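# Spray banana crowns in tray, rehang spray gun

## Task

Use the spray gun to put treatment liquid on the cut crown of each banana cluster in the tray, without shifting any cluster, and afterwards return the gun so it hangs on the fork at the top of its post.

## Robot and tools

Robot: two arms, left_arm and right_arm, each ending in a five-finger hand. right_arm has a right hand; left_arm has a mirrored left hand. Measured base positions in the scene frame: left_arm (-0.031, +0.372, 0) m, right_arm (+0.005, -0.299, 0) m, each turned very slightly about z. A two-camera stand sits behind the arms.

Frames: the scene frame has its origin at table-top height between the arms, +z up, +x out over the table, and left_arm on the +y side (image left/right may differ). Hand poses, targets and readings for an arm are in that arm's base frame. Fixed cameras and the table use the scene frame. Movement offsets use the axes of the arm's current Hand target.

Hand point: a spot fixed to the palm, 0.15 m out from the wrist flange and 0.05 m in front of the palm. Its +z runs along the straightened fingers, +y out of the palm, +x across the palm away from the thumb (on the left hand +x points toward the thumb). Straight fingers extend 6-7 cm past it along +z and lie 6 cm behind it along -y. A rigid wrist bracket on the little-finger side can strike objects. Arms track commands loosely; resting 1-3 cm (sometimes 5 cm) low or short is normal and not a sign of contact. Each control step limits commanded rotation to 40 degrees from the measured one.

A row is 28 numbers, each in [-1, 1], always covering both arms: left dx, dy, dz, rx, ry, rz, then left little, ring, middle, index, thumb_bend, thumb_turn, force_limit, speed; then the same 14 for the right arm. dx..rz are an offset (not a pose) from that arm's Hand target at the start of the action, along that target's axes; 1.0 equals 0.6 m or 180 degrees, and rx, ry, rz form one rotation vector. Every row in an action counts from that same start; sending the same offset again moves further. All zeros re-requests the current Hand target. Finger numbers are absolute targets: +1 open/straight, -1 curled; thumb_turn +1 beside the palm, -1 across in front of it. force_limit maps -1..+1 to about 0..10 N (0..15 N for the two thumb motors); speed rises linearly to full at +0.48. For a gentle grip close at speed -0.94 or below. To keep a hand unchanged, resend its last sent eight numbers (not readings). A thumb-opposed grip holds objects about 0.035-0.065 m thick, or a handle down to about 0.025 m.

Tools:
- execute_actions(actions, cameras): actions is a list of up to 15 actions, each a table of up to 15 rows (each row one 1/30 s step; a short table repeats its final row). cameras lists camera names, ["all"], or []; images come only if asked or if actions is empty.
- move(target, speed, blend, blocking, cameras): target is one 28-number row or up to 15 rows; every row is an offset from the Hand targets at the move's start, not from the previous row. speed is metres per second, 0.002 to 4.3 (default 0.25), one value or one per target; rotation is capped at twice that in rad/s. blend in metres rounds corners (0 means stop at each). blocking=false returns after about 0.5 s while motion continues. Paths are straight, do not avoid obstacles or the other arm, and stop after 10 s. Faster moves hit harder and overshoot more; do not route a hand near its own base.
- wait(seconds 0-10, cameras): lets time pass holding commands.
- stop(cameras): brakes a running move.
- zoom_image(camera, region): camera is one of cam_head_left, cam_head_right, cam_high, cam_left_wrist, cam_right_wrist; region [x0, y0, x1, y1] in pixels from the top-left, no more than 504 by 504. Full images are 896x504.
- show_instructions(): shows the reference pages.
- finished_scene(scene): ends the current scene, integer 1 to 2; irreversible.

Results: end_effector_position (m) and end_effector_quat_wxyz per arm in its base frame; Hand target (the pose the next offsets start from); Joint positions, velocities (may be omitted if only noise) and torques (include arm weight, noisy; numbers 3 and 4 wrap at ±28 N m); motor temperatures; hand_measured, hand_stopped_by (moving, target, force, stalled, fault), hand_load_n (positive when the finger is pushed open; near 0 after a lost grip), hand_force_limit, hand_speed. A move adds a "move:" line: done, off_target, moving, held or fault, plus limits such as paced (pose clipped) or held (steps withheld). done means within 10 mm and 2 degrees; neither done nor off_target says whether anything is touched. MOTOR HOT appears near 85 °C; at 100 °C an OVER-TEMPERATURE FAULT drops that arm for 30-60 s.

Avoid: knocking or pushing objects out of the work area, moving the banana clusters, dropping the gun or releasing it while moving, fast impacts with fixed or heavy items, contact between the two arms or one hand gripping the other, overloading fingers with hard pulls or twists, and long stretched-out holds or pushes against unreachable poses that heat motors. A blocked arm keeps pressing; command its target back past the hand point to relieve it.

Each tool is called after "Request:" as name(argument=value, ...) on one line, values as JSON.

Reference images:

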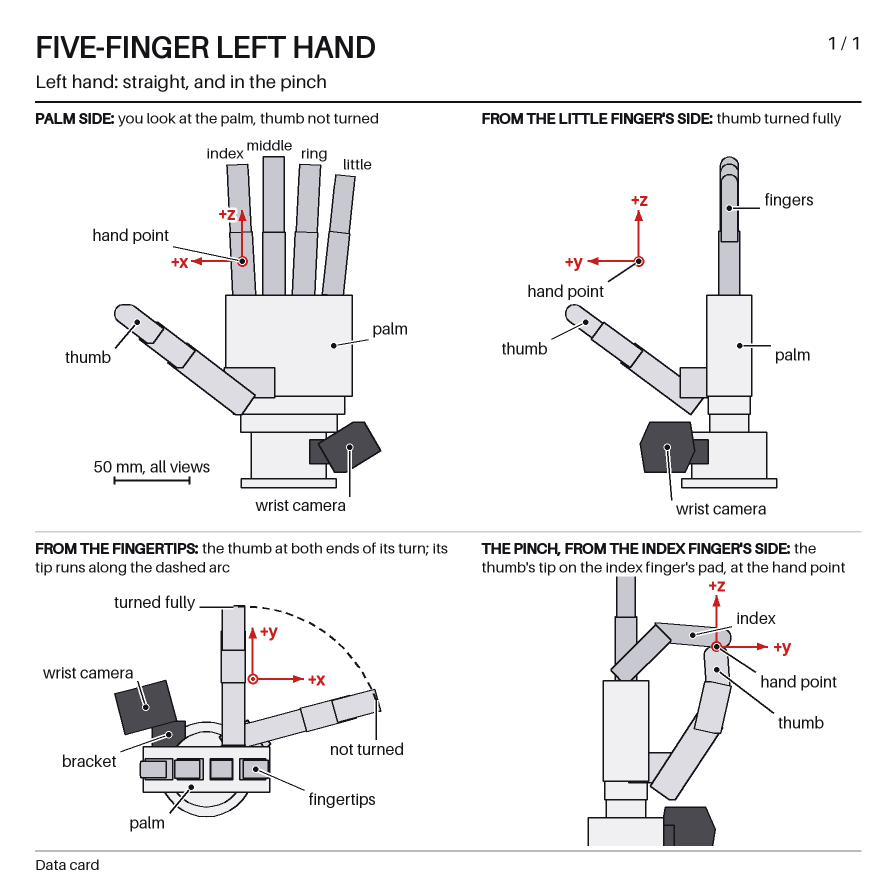

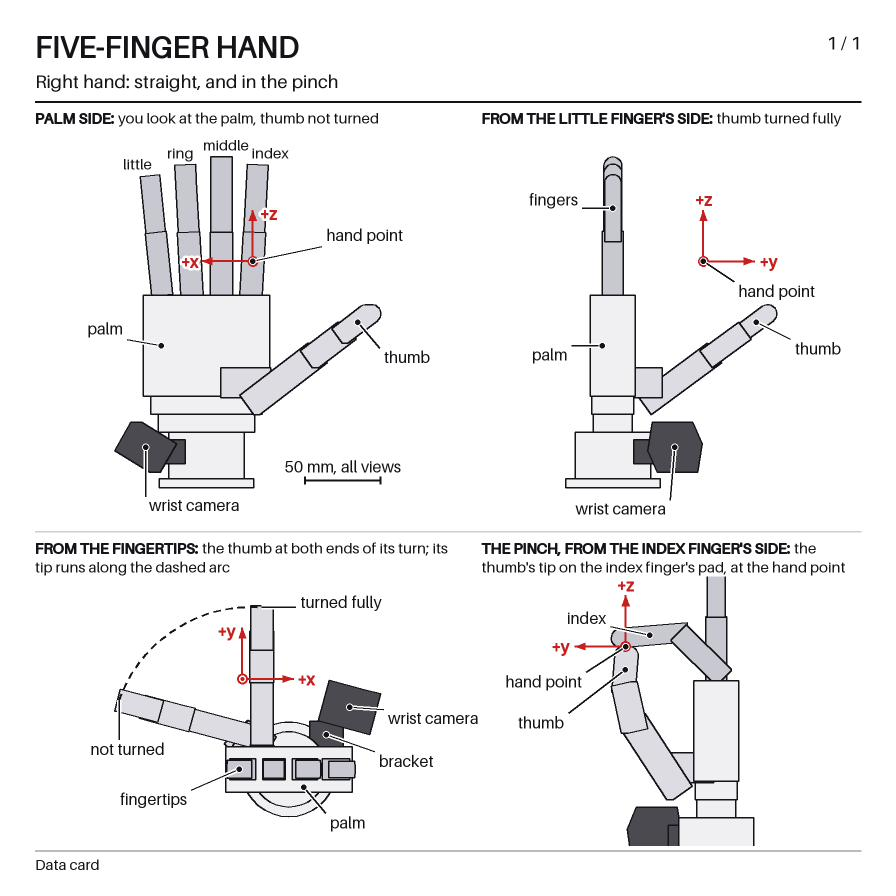

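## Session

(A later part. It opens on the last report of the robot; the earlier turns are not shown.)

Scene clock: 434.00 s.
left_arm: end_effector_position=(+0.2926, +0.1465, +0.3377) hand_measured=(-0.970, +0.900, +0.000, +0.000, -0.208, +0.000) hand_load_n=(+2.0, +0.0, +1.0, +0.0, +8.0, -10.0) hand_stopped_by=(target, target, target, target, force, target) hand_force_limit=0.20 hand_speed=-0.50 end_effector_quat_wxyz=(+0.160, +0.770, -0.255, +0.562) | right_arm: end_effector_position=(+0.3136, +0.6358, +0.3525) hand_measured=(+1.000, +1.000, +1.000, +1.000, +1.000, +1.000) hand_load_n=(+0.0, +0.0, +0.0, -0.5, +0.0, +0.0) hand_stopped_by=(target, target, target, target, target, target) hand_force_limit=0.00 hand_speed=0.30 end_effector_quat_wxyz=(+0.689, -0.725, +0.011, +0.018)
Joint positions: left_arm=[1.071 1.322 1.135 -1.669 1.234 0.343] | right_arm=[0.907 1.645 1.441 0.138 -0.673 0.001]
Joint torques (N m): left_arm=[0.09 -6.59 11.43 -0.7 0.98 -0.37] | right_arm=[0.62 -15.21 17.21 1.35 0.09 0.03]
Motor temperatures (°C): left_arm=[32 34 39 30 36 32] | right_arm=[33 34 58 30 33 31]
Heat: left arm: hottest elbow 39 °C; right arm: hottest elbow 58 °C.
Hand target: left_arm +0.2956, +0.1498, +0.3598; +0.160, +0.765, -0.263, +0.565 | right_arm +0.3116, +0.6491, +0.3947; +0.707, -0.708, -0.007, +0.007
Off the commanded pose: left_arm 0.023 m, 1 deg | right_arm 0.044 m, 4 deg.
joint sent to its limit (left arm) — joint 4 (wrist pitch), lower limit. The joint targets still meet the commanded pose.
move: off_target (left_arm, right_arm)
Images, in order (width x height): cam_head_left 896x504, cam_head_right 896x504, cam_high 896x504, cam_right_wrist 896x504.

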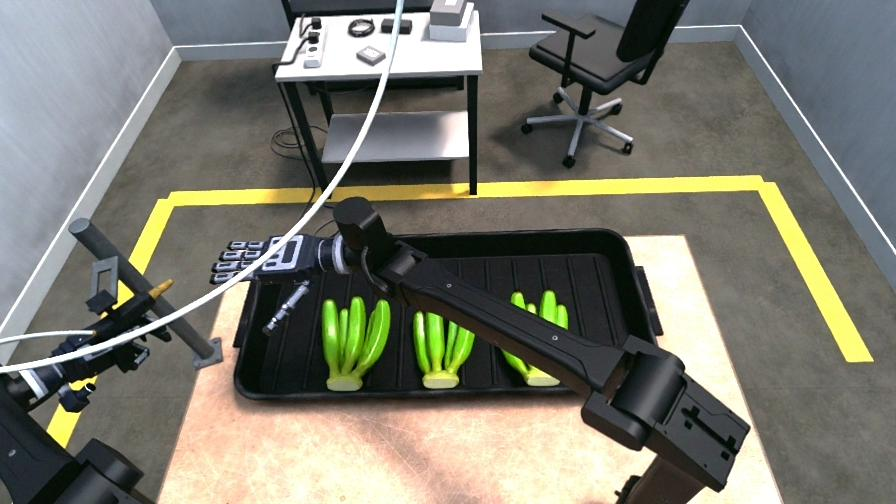

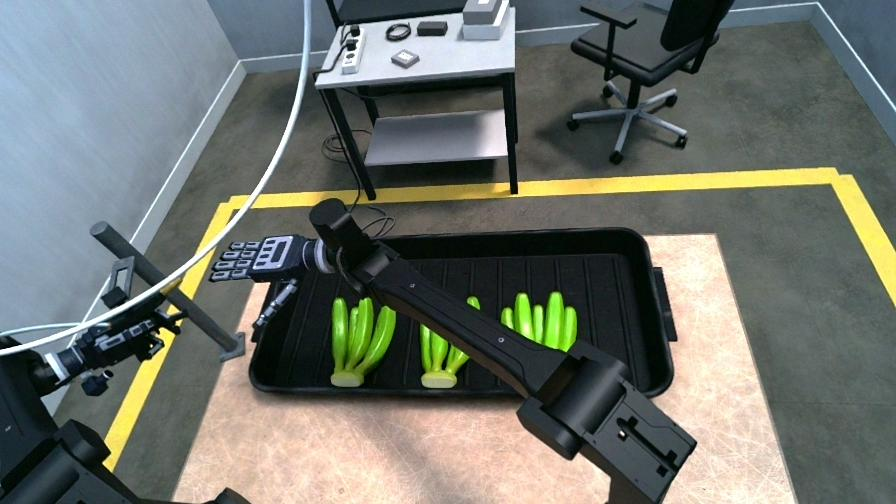

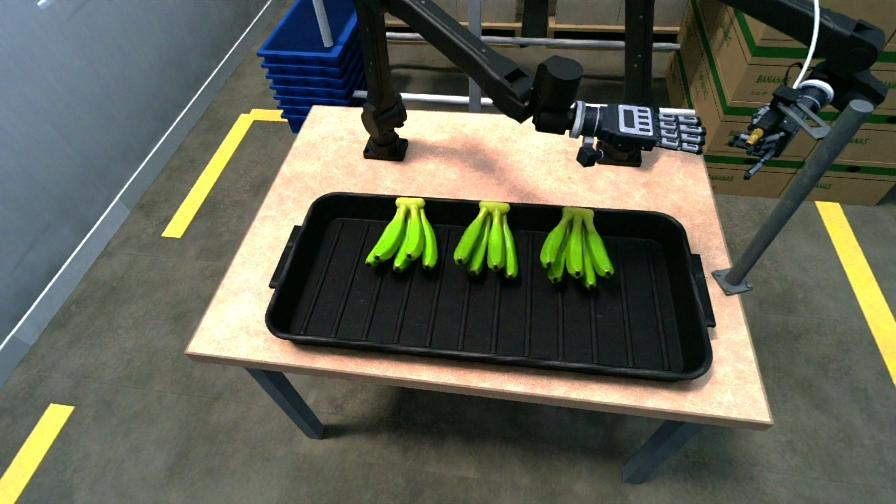

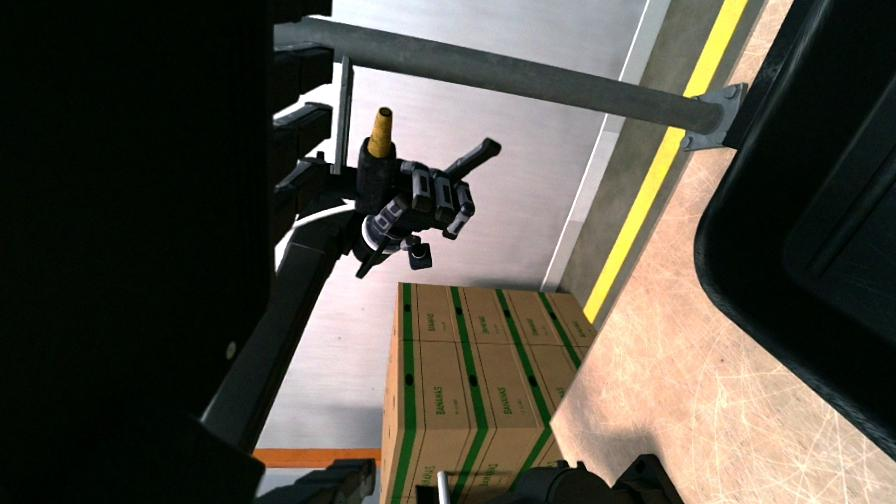

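Request:
move(target=[-0.006,0.0621,-0.0557,0,0,0,-0.97,0.9,0.0,0.0,-0.84,0.0,0.2,-0.5,0,0,0,0,0,0,1,1,1,1,1,1,0,0.3], speed=0.06, cameras=["cam_head_right","cam_right_wrist","cam_high","cam_head_left"])

Request:
zoom_image(camera="cam_right_wrist", region=[300, 60, 500, 260])

Request:
zoom_image(camera="cam_high", region=[710, 40, 860, 190])

Request:
zoom_image(camera="cam_head_right", region=[50, 250, 200, 400])

Scene clock: 435.80 s.
left_arm: end_effector_position=(+0.2503, +0.1398, +0.3575) hand_measured=(-0.970, +0.900, +0.000, +0.000, -0.208, +0.000) hand_load_n=(+0.0, +0.0, +0.0, +0.5, +5.5, -5.5) hand_stopped_by=(target, target, target, target, force, target) hand_force_limit=0.20 hand_speed=-0.50 end_effector_quat_wxyz=(+0.076, +0.790, -0.232, +0.562) | right_arm: end_effector_position=(+0.3136, +0.6358, +0.3525) hand_measured=(+1.000, +1.000, +1.000, +1.000, +1.000, +1.000) hand_load_n=(+0.0, +0.0, +0.0, -0.5, +0.0, +0.0) hand_stopped_by=(target, target, target, target, target, target) hand_force_limit=0.00 hand_speed=0.30 end_effector_quat_wxyz=(+0.689, -0.725, +0.011, +0.018)
Joint positions: left_arm=[1.212 1.139 1.078 -1.67 1.202 0.322] | right_arm=[0.907 1.645 1.441 0.138 -0.673 0.001]
Joint torques (N m): left_arm=[1.55 -4.19 8.23 -0.54 1.01 -0.39] | right_arm=[0.56 -15.21 17.21 1.35 0.09 0.02]
Motor temperatures (°C): left_arm=[32 34 39 30 36 32] | right_arm=[33 34 59 30 33 31]
Heat: left arm: hottest elbow 39 °C; right arm: hottest elbow 59 °C.
Hand target: left_arm +0.2469, +0.1385, +0.3649; +0.160, +0.765, -0.263, +0.565 | right_arm +0.3116, +0.6491, +0.3947; +0.707, -0.708, -0.007, +0.007
Off the commanded pose: left_arm 0.008 m, 11 deg | right_arm 0.044 m, 4 deg.
joint sent to its limit (left arm) — joint 4 (wrist pitch), lower limit. The joint targets are off in orientation, not in position.
move: off_target (left_arm, right_arm)
Images, in order (width x height): cam_head_left 896x504, cam_head_right 896x504, cam_high 896x504, cam_right_wrist 896x504.

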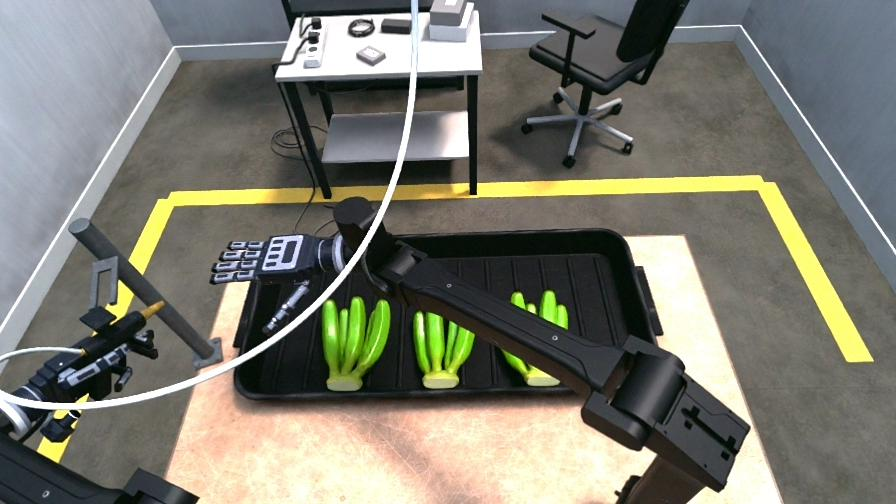

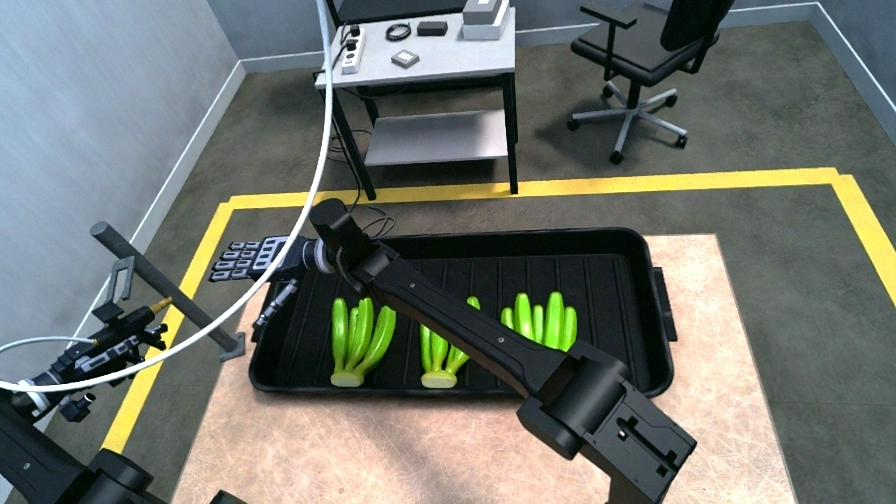

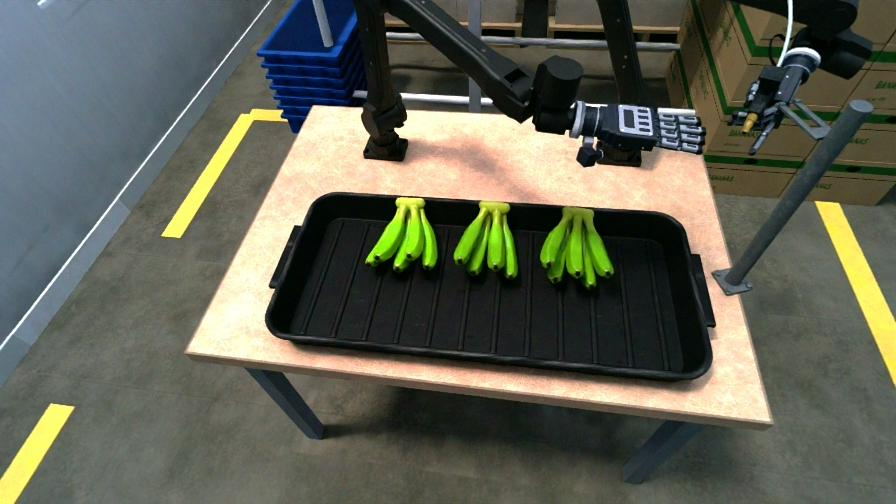

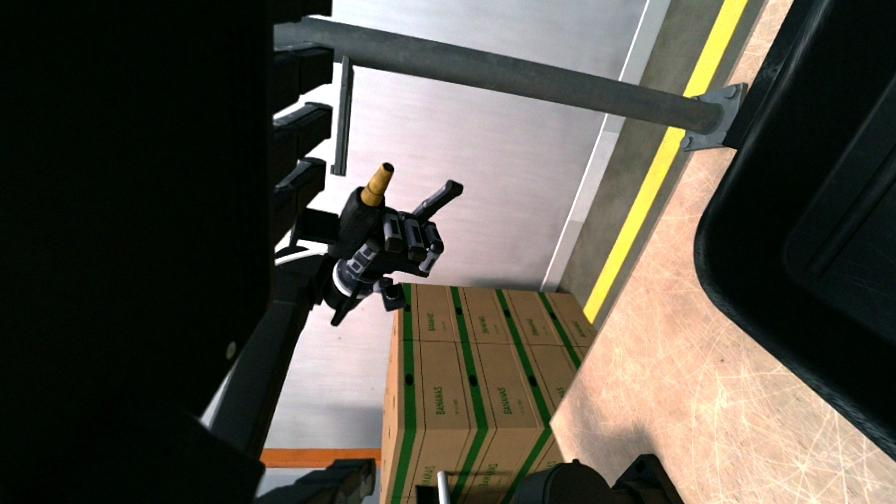

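Scaled by 2.520 from the camera's 896x504 image, which has a finer 1280x720 frame.

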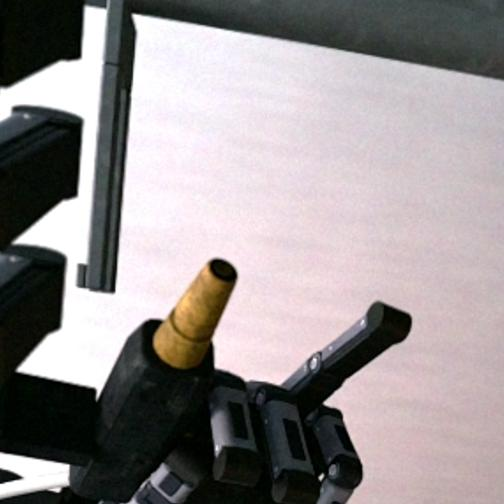

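Scaled by 3.360 from the camera's 896x504 image, which has a finer 1280x720 frame.

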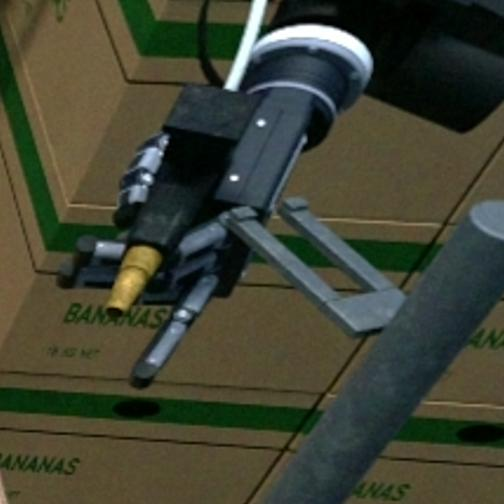

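Scaled by 3.360 from the camera's 896x504 image, which has a finer 1280x720 frame.

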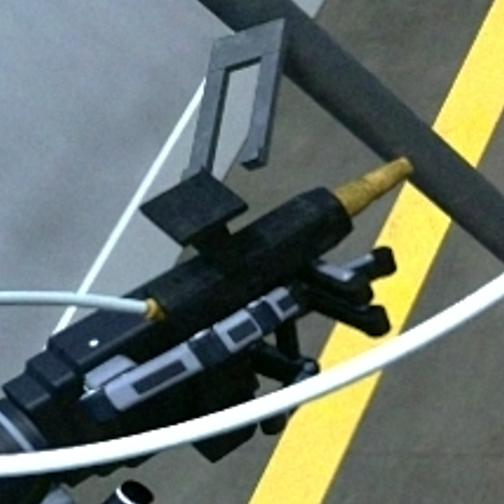

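Request:
execute_actions(actions=[[[0,0,0,0,0,0,-1.0,0.9,0.0,0.0,-0.9,0.0,0.1,-0.5,0,0,0,0,0,0,1,1,1,1,1,1,0,0.3]],[[0,0,0,0,0,0,-1.0,0.9,0.0,0.0,-0.9,0.0,0.1,-0.5,0,0,0,0,0,0,1,1,1,1,1,1,0,0.3]]], cameras=["cam_head_right","cam_right_wrist","cam_high","cam_head_left"])

Request:
zoom_image(camera="cam_head_left", region=[20, 270, 170, 420])

Request:
zoom_image(camera="cam_high", region=[710, 40, 860, 190])

Scene clock: 437.17 s.
left_arm: end_effector_position=(+0.2503, +0.1398, +0.3576) hand_measured=(-1.000, +0.900, +0.000, +0.000, -0.248, +0.000) hand_load_n=(+0.0, +0.0, +0.0, +1.0, +9.5, -7.0) hand_stopped_by=(target, target, target, target, force, target) hand_force_limit=0.10 hand_speed=-0.50 end_effector_quat_wxyz=(+0.076, +0.790, -0.232, +0.562) | right_arm: end_effector_position=(+0.3136, +0.6358, +0.3525) hand_measured=(+1.000, +1.000, +1.000, +1.000, +1.000, +1.000) hand_load_n=(+0.0, +0.0, +0.0, -0.5, +0.0, -0.5) hand_stopped_by=(target, target, target, target, target, target) hand_force_limit=0.00 hand_speed=0.30 end_effector_quat_wxyz=(+0.689, -0.725, +0.011, +0.018)
Joint positions: left_arm=[1.212 1.139 1.078 -1.67 1.202 0.322] | right_arm=[0.907 1.645 1.441 0.138 -0.673 0.001]
Joint torques (N m): left_arm=[1.03 -4.19 8.13 -0.57 1.02 -0.31] | right_arm=[0.62 -15.21 17.22 1.36 0.09 0.03]
Motor temperatures (°C): left_arm=[32 34 39 30 36 32] | right_arm=[33 34 59 30 33 31]
Heat: left arm: hottest elbow 39 °C; right arm: hottest elbow 59 °C.
Hand target: left_arm +0.2469, +0.1385, +0.3649; +0.160, +0.765, -0.263, +0.565 | right_arm +0.3116, +0.6491, +0.3947; +0.707, -0.708, -0.007, +0.007
Off the commanded pose: left_arm 0.008 m, 11 deg | right_arm 0.044 m, 4 deg.
joint sent to its limit (left arm) — joint 4 (wrist pitch), lower limit. The joint targets are off in orientation, not in position.
Step readings (end_effector_position of left_arm | right_arm):
0: (+0.2503, +0.1398, +0.3575) | (+0.3136, +0.6358, +0.3525)
1: (+0.2503, +0.1398, +0.3575) | (+0.3136, +0.6358, +0.3525)
2: (+0.2503, +0.1398, +0.3575) | (+0.3136, +0.6358, +0.3525)
4: (+0.2503, +0.1398, +0.3576) | (+0.3136, +0.6358, +0.3525)
8: (+0.2503, +0.1398, +0.3576) | (+0.3136, +0.6358, +0.3525)
15: (+0.2503, +0.1398, +0.3576) | (+0.3136, +0.6358, +0.3525)
16: (+0.2503, +0.1398, +0.3576) | (+0.3136, +0.6358, +0.3525)
17: (+0.2503, +0.1398, +0.3576) | (+0.3136, +0.6358, +0.3525)
19: (+0.2503, +0.1398, +0.3576) | (+0.3136, +0.6358, +0.3525)
23: (+0.2503, +0.1398, +0.3576) | (+0.3136, +0.6358, +0.3525)
30: (+0.2503, +0.1398, +0.3576) | (+0.3136, +0.6358, +0.3525)
Images, in order (width x height): cam_head_left 896x504, cam_head_right 896x504, cam_high 896x504, cam_right_wrist 896x504.

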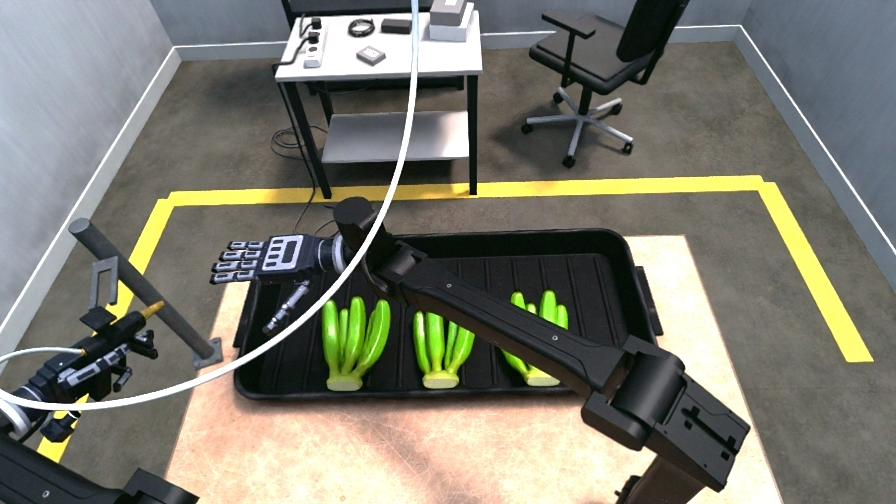

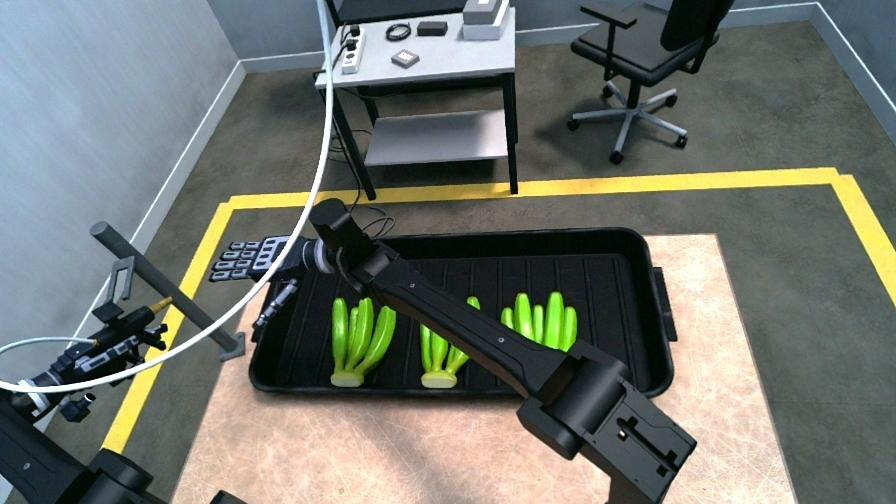

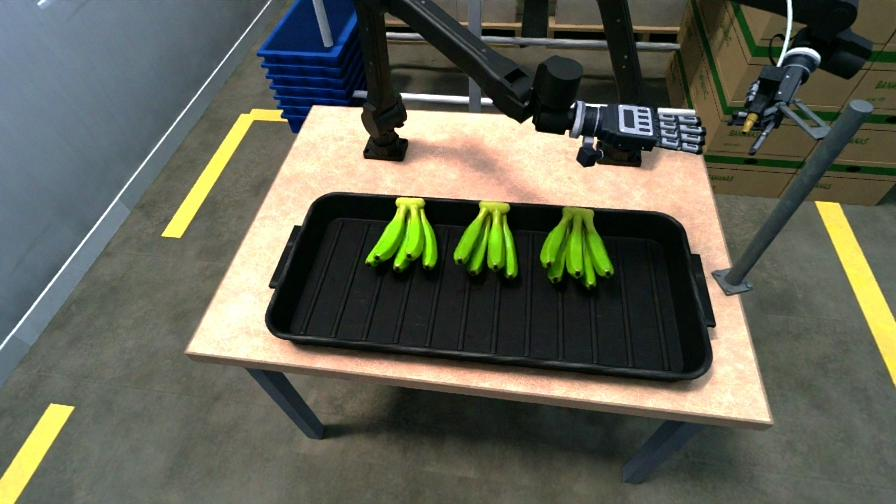

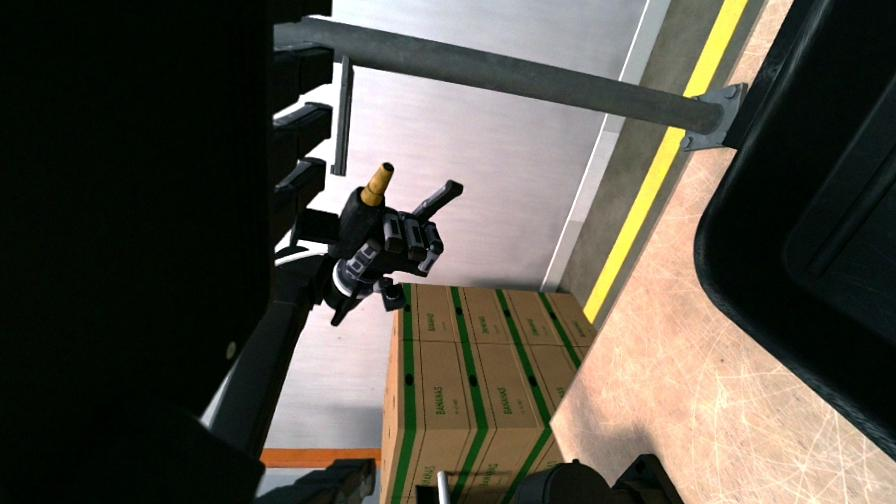

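Scaled by 3.360 from the camera's 896x504 image, which has a finer 1280x720 frame.

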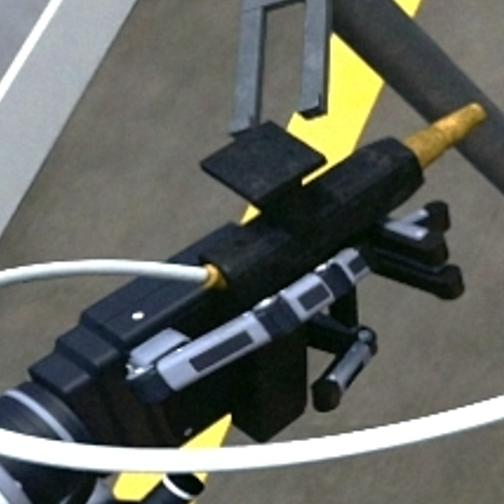

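Scaled by 3.360 from the camera's 896x504 image, which has a finer 1280x720 frame.

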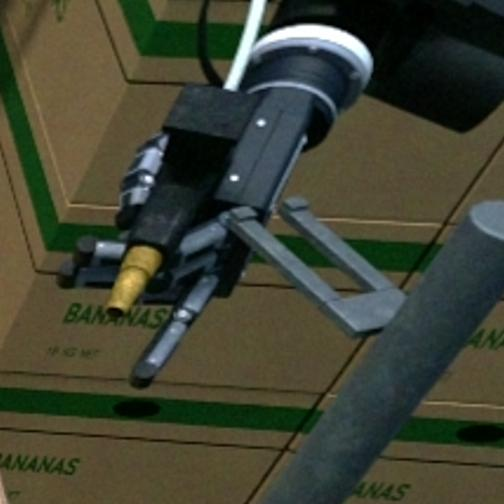

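Request:
execute_actions(actions=[[[0,0,0,0,0,0,-1.0,0.9,-0.8,-0.8,-0.9,0.0,0.3,-0.5,0,0,0,0,0,0,1,1,1,1,1,1,0,0.3]],[[0,0,0,0,0,0,-1.0,0.9,-0.8,-0.8,-0.9,0.0,0.3,-0.5,0,0,0,0,0,0,1,1,1,1,1,1,0,0.3]]], cameras=["cam_head_right","cam_right_wrist","cam_high","cam_head_left"])

Request:
zoom_image(camera="cam_head_left", region=[20, 270, 170, 420])

Request:
zoom_image(camera="cam_high", region=[710, 40, 860, 190])

Request:
zoom_image(camera="cam_right_wrist", region=[300, 140, 480, 320])

Scene clock: 438.77 s.
left_arm: end_effector_position=(+0.2502, +0.1399, +0.3575) hand_measured=(-1.000, +0.900, -0.360, -0.132, -0.244, +0.000) hand_load_n=(+1.0, +0.0, +9.0, +0.5, +19.5, -1.0) hand_stopped_by=(target, target, force, force, force, target) hand_force_limit=0.30 hand_speed=-0.50 end_effector_quat_wxyz=(+0.076, +0.790, -0.232, +0.562) | right_arm: end_effector_position=(+0.3136, +0.6358, +0.3525) hand_measured=(+1.000, +1.000, +1.000, +1.000, +1.000, +1.000) hand_load_n=(-0.5, +0.0, +0.0, +0.0, +0.0, -0.5) hand_stopped_by=(target, target, target, target, target, target) hand_force_limit=0.00 hand_speed=0.30 end_effector_quat_wxyz=(+0.689, -0.725, +0.011, +0.018)
Joint positions: left_arm=[1.212 1.139 1.078 -1.67 1.201 0.321] | right_arm=[0.907 1.645 1.441 0.138 -0.673 0.001]
Joint torques (N m): left_arm=[1.08 -4.19 8.13 -0.57 1.04 -0.31] | right_arm=[0.62 -15.21 17.22 1.35 0.09 0.02]
Motor temperatures (°C): left_arm=[32 34 39 30 36 32] | right_arm=[33 34 59 30 33 31]
Heat: left arm: hottest elbow 39 °C; right arm: hottest elbow 59 °C.
Hand target: left_arm +0.2469, +0.1385, +0.3649; +0.159, +0.765, -0.263, +0.565 | right_arm +0.3116, +0.6491, +0.3947; +0.707, -0.708, -0.007, +0.007
Off the commanded pose: left_arm 0.008 m, 11 deg | right_arm 0.044 m, 4 deg.
joint sent to its limit (left arm) — joint 4 (wrist pitch), lower limit. The joint targets are off in orientation, not in position.
Step readings (end_effector_position of left_arm | right_arm):
0: (+0.2503, +0.1398, +0.3576) | (+0.3136, +0.6358, +0.3525)
1: (+0.2503, +0.1398, +0.3576) | (+0.3136, +0.6358, +0.3525)
2: (+0.2503, +0.1398, +0.3576) | (+0.3136, +0.6358, +0.3525)
4: (+0.2503, +0.1398, +0.3576) | (+0.3136, +0.6358, +0.3525)
8: (+0.2503, +0.1398, +0.3576) | (+0.3136, +0.6358, +0.3525)
15: (+0.2502, +0.1399, +0.3575) | (+0.3136, +0.6358, +0.3525)
16: (+0.2502, +0.1399, +0.3575) | (+0.3136, +0.6358, +0.3525)
17: (+0.2502, +0.1399, +0.3575) | (+0.3136, +0.6358, +0.3525)
19: (+0.2502, +0.1399, +0.3575) | (+0.3136, +0.6358, +0.3525)
23: (+0.2502, +0.1399, +0.3575) | (+0.3136, +0.6358, +0.3525)
30: (+0.2502, +0.1399, +0.3575) | (+0.3136, +0.6358, +0.3525)
Images, in order (width x height): cam_head_left 896x504, cam_head_right 896x504, cam_high 896x504, cam_right_wrist 896x504.

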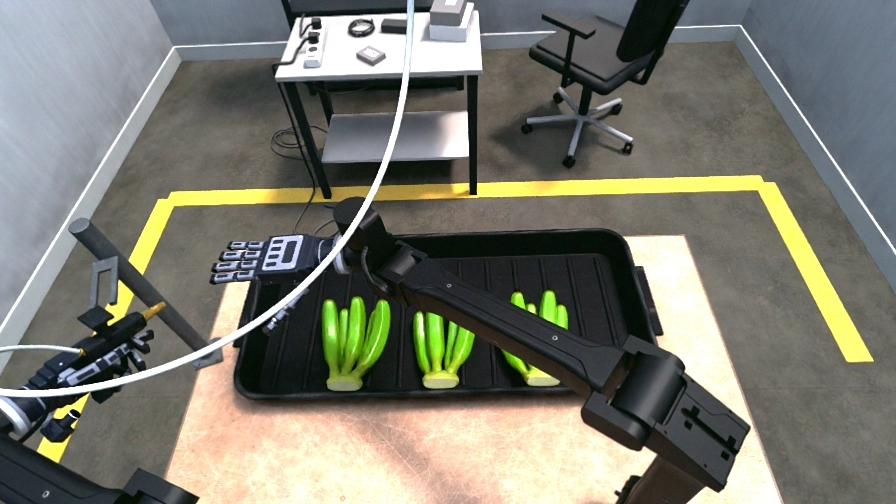

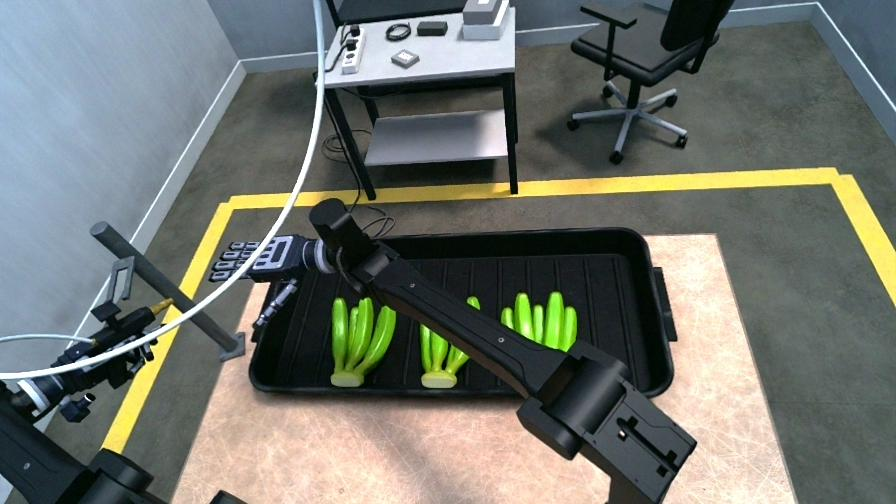

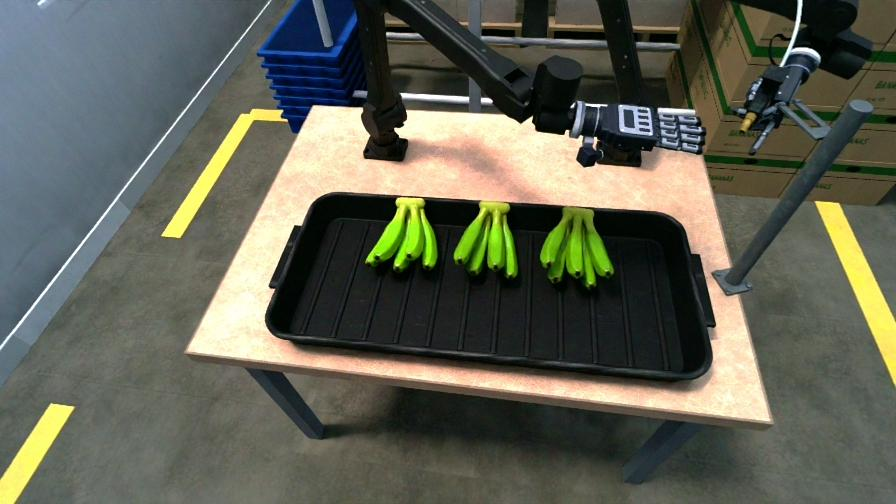

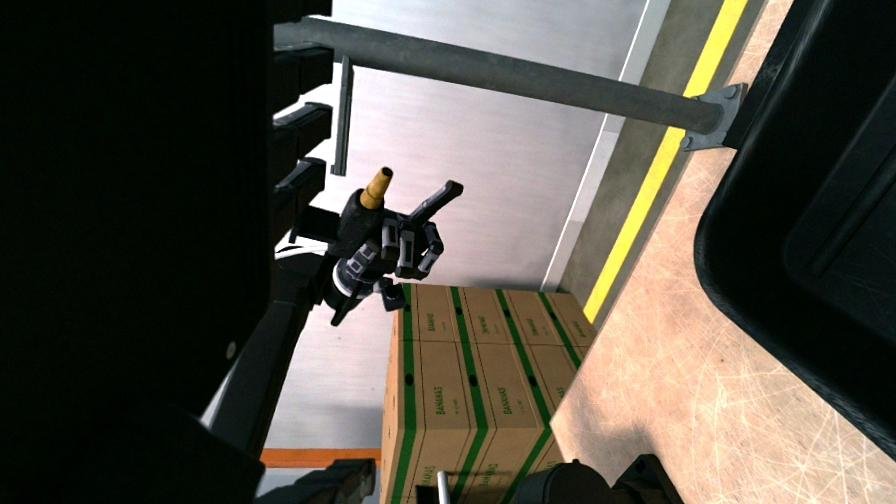

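Scaled by 3.360 from the camera's 896x504 image, which has a finer 1280x720 frame.

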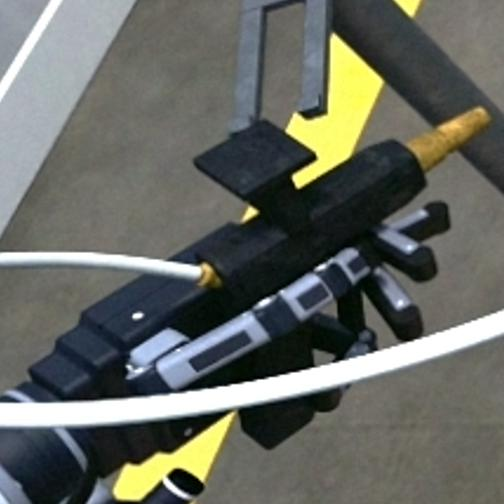

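Scaled by 3.360 from the camera's 896x504 image, which has a finer 1280x720 frame.

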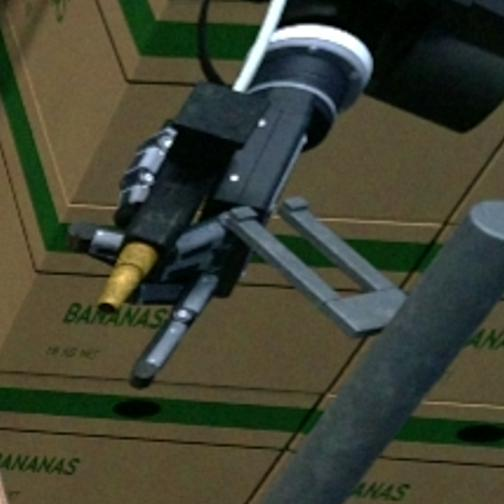

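Scaled by 2.800 from the camera's 896x504 image, which has a finer 1280x720 frame.

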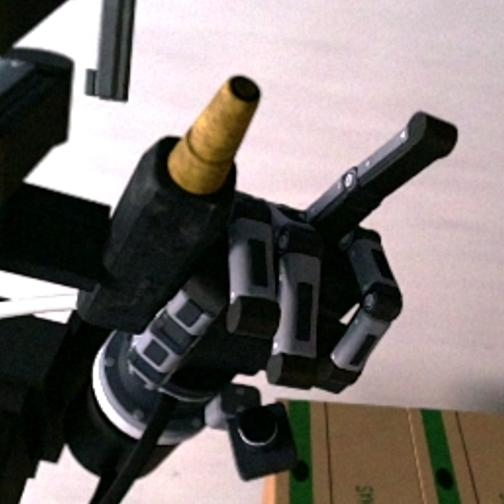

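Request:
execute_actions(actions=[[[0,0,0,0,0,0,-1.0,0.9,-0.85,-0.85,-0.9,0.0,0.5,-0.5,0,0,0,0,0,0,1,1,1,1,1,1,0,0.3]],[[0,0,0,0,0,0,-1.0,0.9,-0.85,-0.85,-0.9,0.0,0.5,-0.5,0,0,0,0,0,0,1,1,1,1,1,1,0,0.3]]], cameras=["cam_head_right","cam_right_wrist","cam_high","cam_head_left"])

Request:
zoom_image(camera="cam_head_left", region=[20, 270, 170, 420])

Request:
zoom_image(camera="cam_high", region=[710, 40, 860, 190])

Request:
zoom_image(camera="cam_right_wrist", region=[300, 140, 480, 320])

Scene clock: 440.30 s.
left_arm: end_effector_position=(+0.2502, +0.1399, +0.3574) hand_measured=(-1.000, +0.900, -0.360, -0.216, -0.244, +0.000) hand_load_n=(+0.0, +0.0, +5.0, +7.5, +22.5, -4.5) hand_stopped_by=(target, target, force, force, force, target) hand_force_limit=0.50 hand_speed=-0.50 end_effector_quat_wxyz=(+0.076, +0.790, -0.232, +0.562) | right_arm: end_effector_position=(+0.3136, +0.6358, +0.3525) hand_measured=(+1.000, +1.000, +1.000, +1.000, +1.000, +1.000) hand_load_n=(+0.0, +0.0, +0.0, +0.0, +0.0, +0.0) hand_stopped_by=(target, target, target, target, target, target) hand_force_limit=0.00 hand_speed=0.30 end_effector_quat_wxyz=(+0.689, -0.725, +0.011, +0.018)
Joint positions: left_arm=[1.212 1.139 1.078 -1.67 1.201 0.321] | right_arm=[0.907 1.645 1.441 0.138 -0.673 0.001]
Joint torques (N m): left_arm=[1.03 -4.19 8.13 -0.54 1.04 -0.31] | right_arm=[0.62 -15.21 17.21 1.35 0.09 0.03]
Motor temperatures (°C): left_arm=[32 34 39 30 36 32] | right_arm=[33 34 59 30 33 31]
Heat: left arm: hottest elbow 39 °C; right arm: hottest elbow 59 °C.
Hand target: left_arm +0.2469, +0.1385, +0.3648; +0.159, +0.765, -0.263, +0.565 | right_arm +0.3116, +0.6491, +0.3947; +0.707, -0.708, -0.007, +0.007
Off the commanded pose: left_arm 0.008 m, 11 deg | right_arm 0.044 m, 4 deg.
joint sent to its limit (left arm) — joint 4 (wrist pitch), lower limit. The joint targets are off in orientation, not in position.
Step readings (end_effector_position of left_arm | right_arm):
0: (+0.2502, +0.1399, +0.3575) | (+0.3136, +0.6358, +0.3525)
1: (+0.2502, +0.1399, +0.3575) | (+0.3136, +0.6358, +0.3525)
2: (+0.2502, +0.1399, +0.3575) | (+0.3136, +0.6358, +0.3525)
4: (+0.2502, +0.1399, +0.3575) | (+0.3136, +0.6358, +0.3525)
8: (+0.2502, +0.1399, +0.3574) | (+0.3136, +0.6358, +0.3525)
15: (+0.2502, +0.1399, +0.3574) | (+0.3136, +0.6358, +0.3525)
16: (+0.2502, +0.1399, +0.3574) | (+0.3136, +0.6358, +0.3525)
17: (+0.2502, +0.1399, +0.3574) | (+0.3136, +0.6358, +0.3525)
19: (+0.2502, +0.1399, +0.3574) | (+0.3136, +0.6358, +0.3525)
23: (+0.2502, +0.1399, +0.3574) | (+0.3136, +0.6358, +0.3525)
30: (+0.2502, +0.1399, +0.3574) | (+0.3136, +0.6358, +0.3525)
Images, in order (width x height): cam_head_left 896x504, cam_head_right 896x504, cam_high 896x504, cam_right_wrist 896x504.

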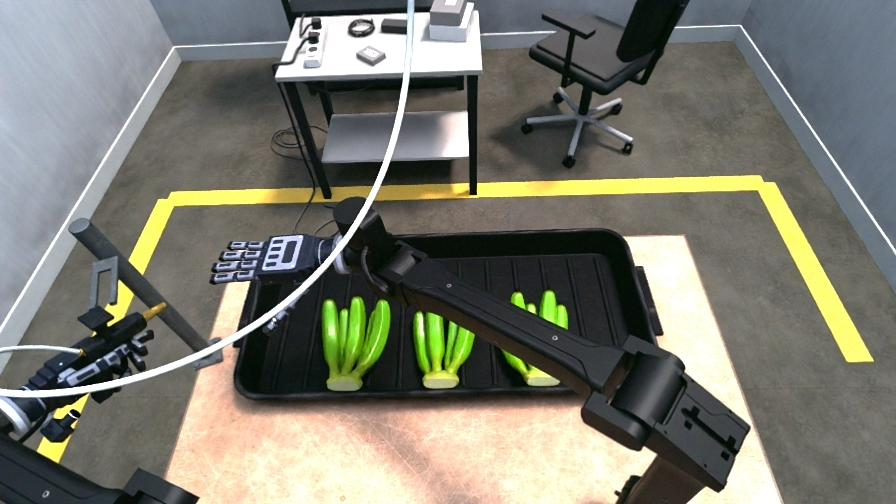

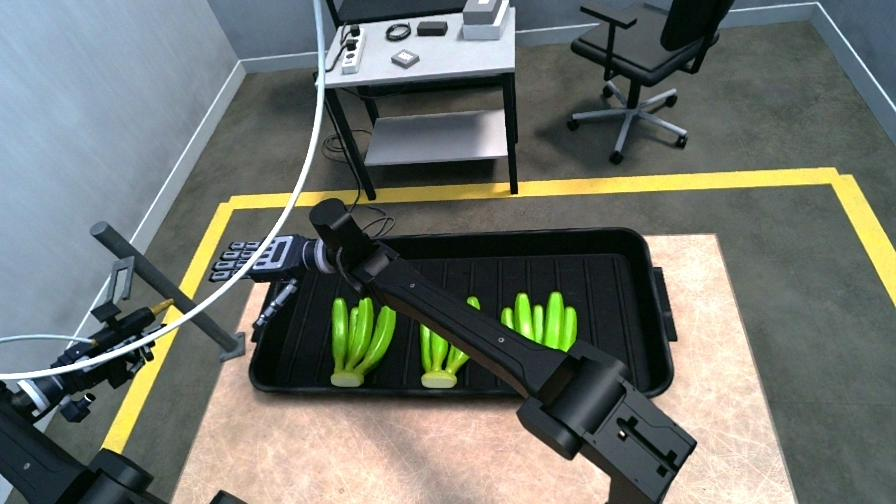

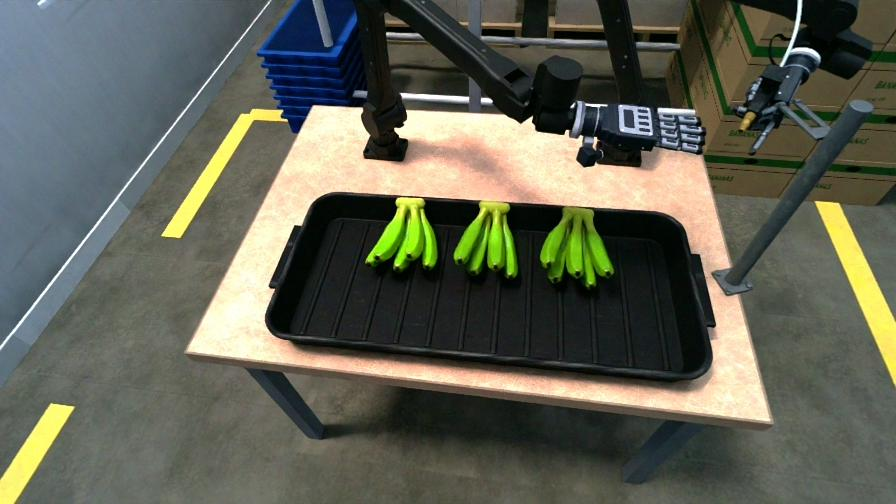

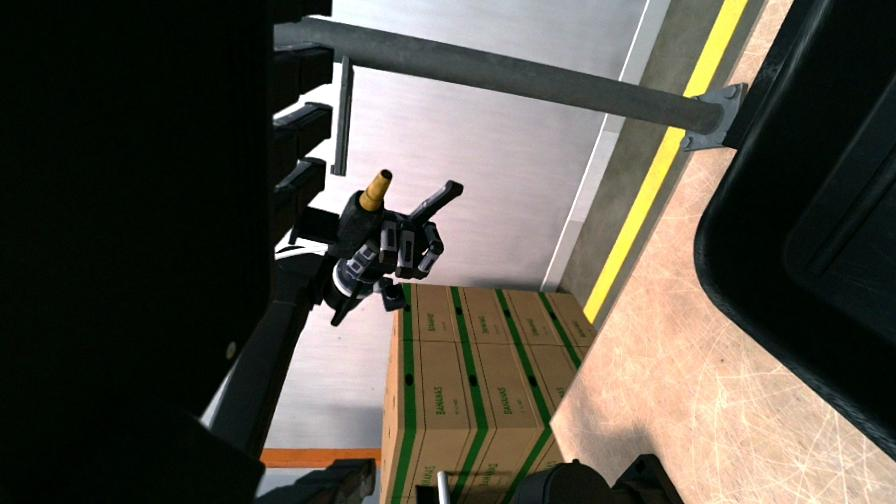

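Scaled by 3.360 from the camera's 896x504 image, which has a finer 1280x720 frame.

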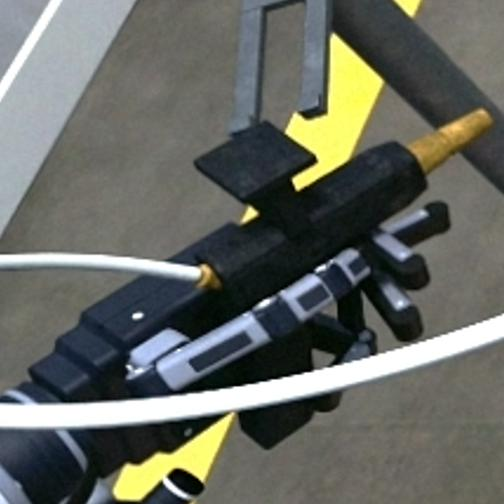

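Scaled by 3.360 from the camera's 896x504 image, which has a finer 1280x720 frame.

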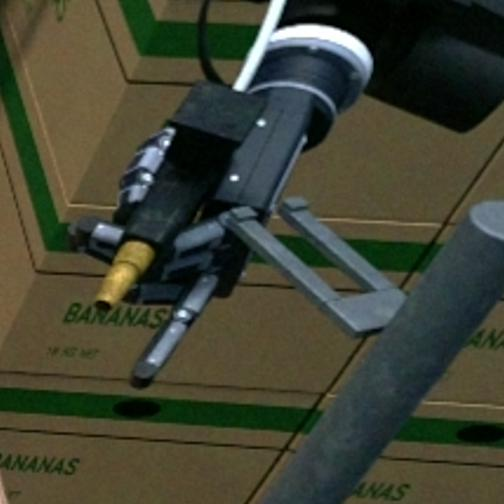

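Scaled by 2.800 from the camera's 896x504 image, which has a finer 1280x720 frame.

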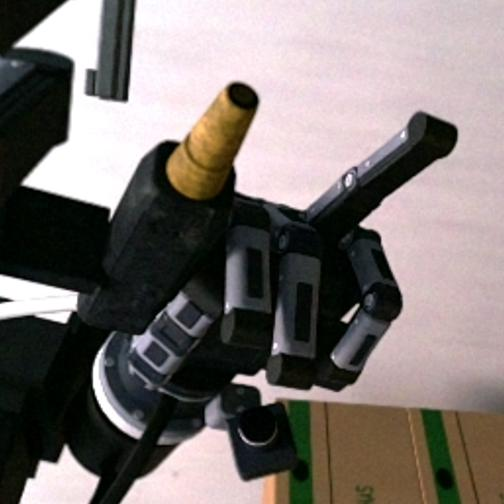

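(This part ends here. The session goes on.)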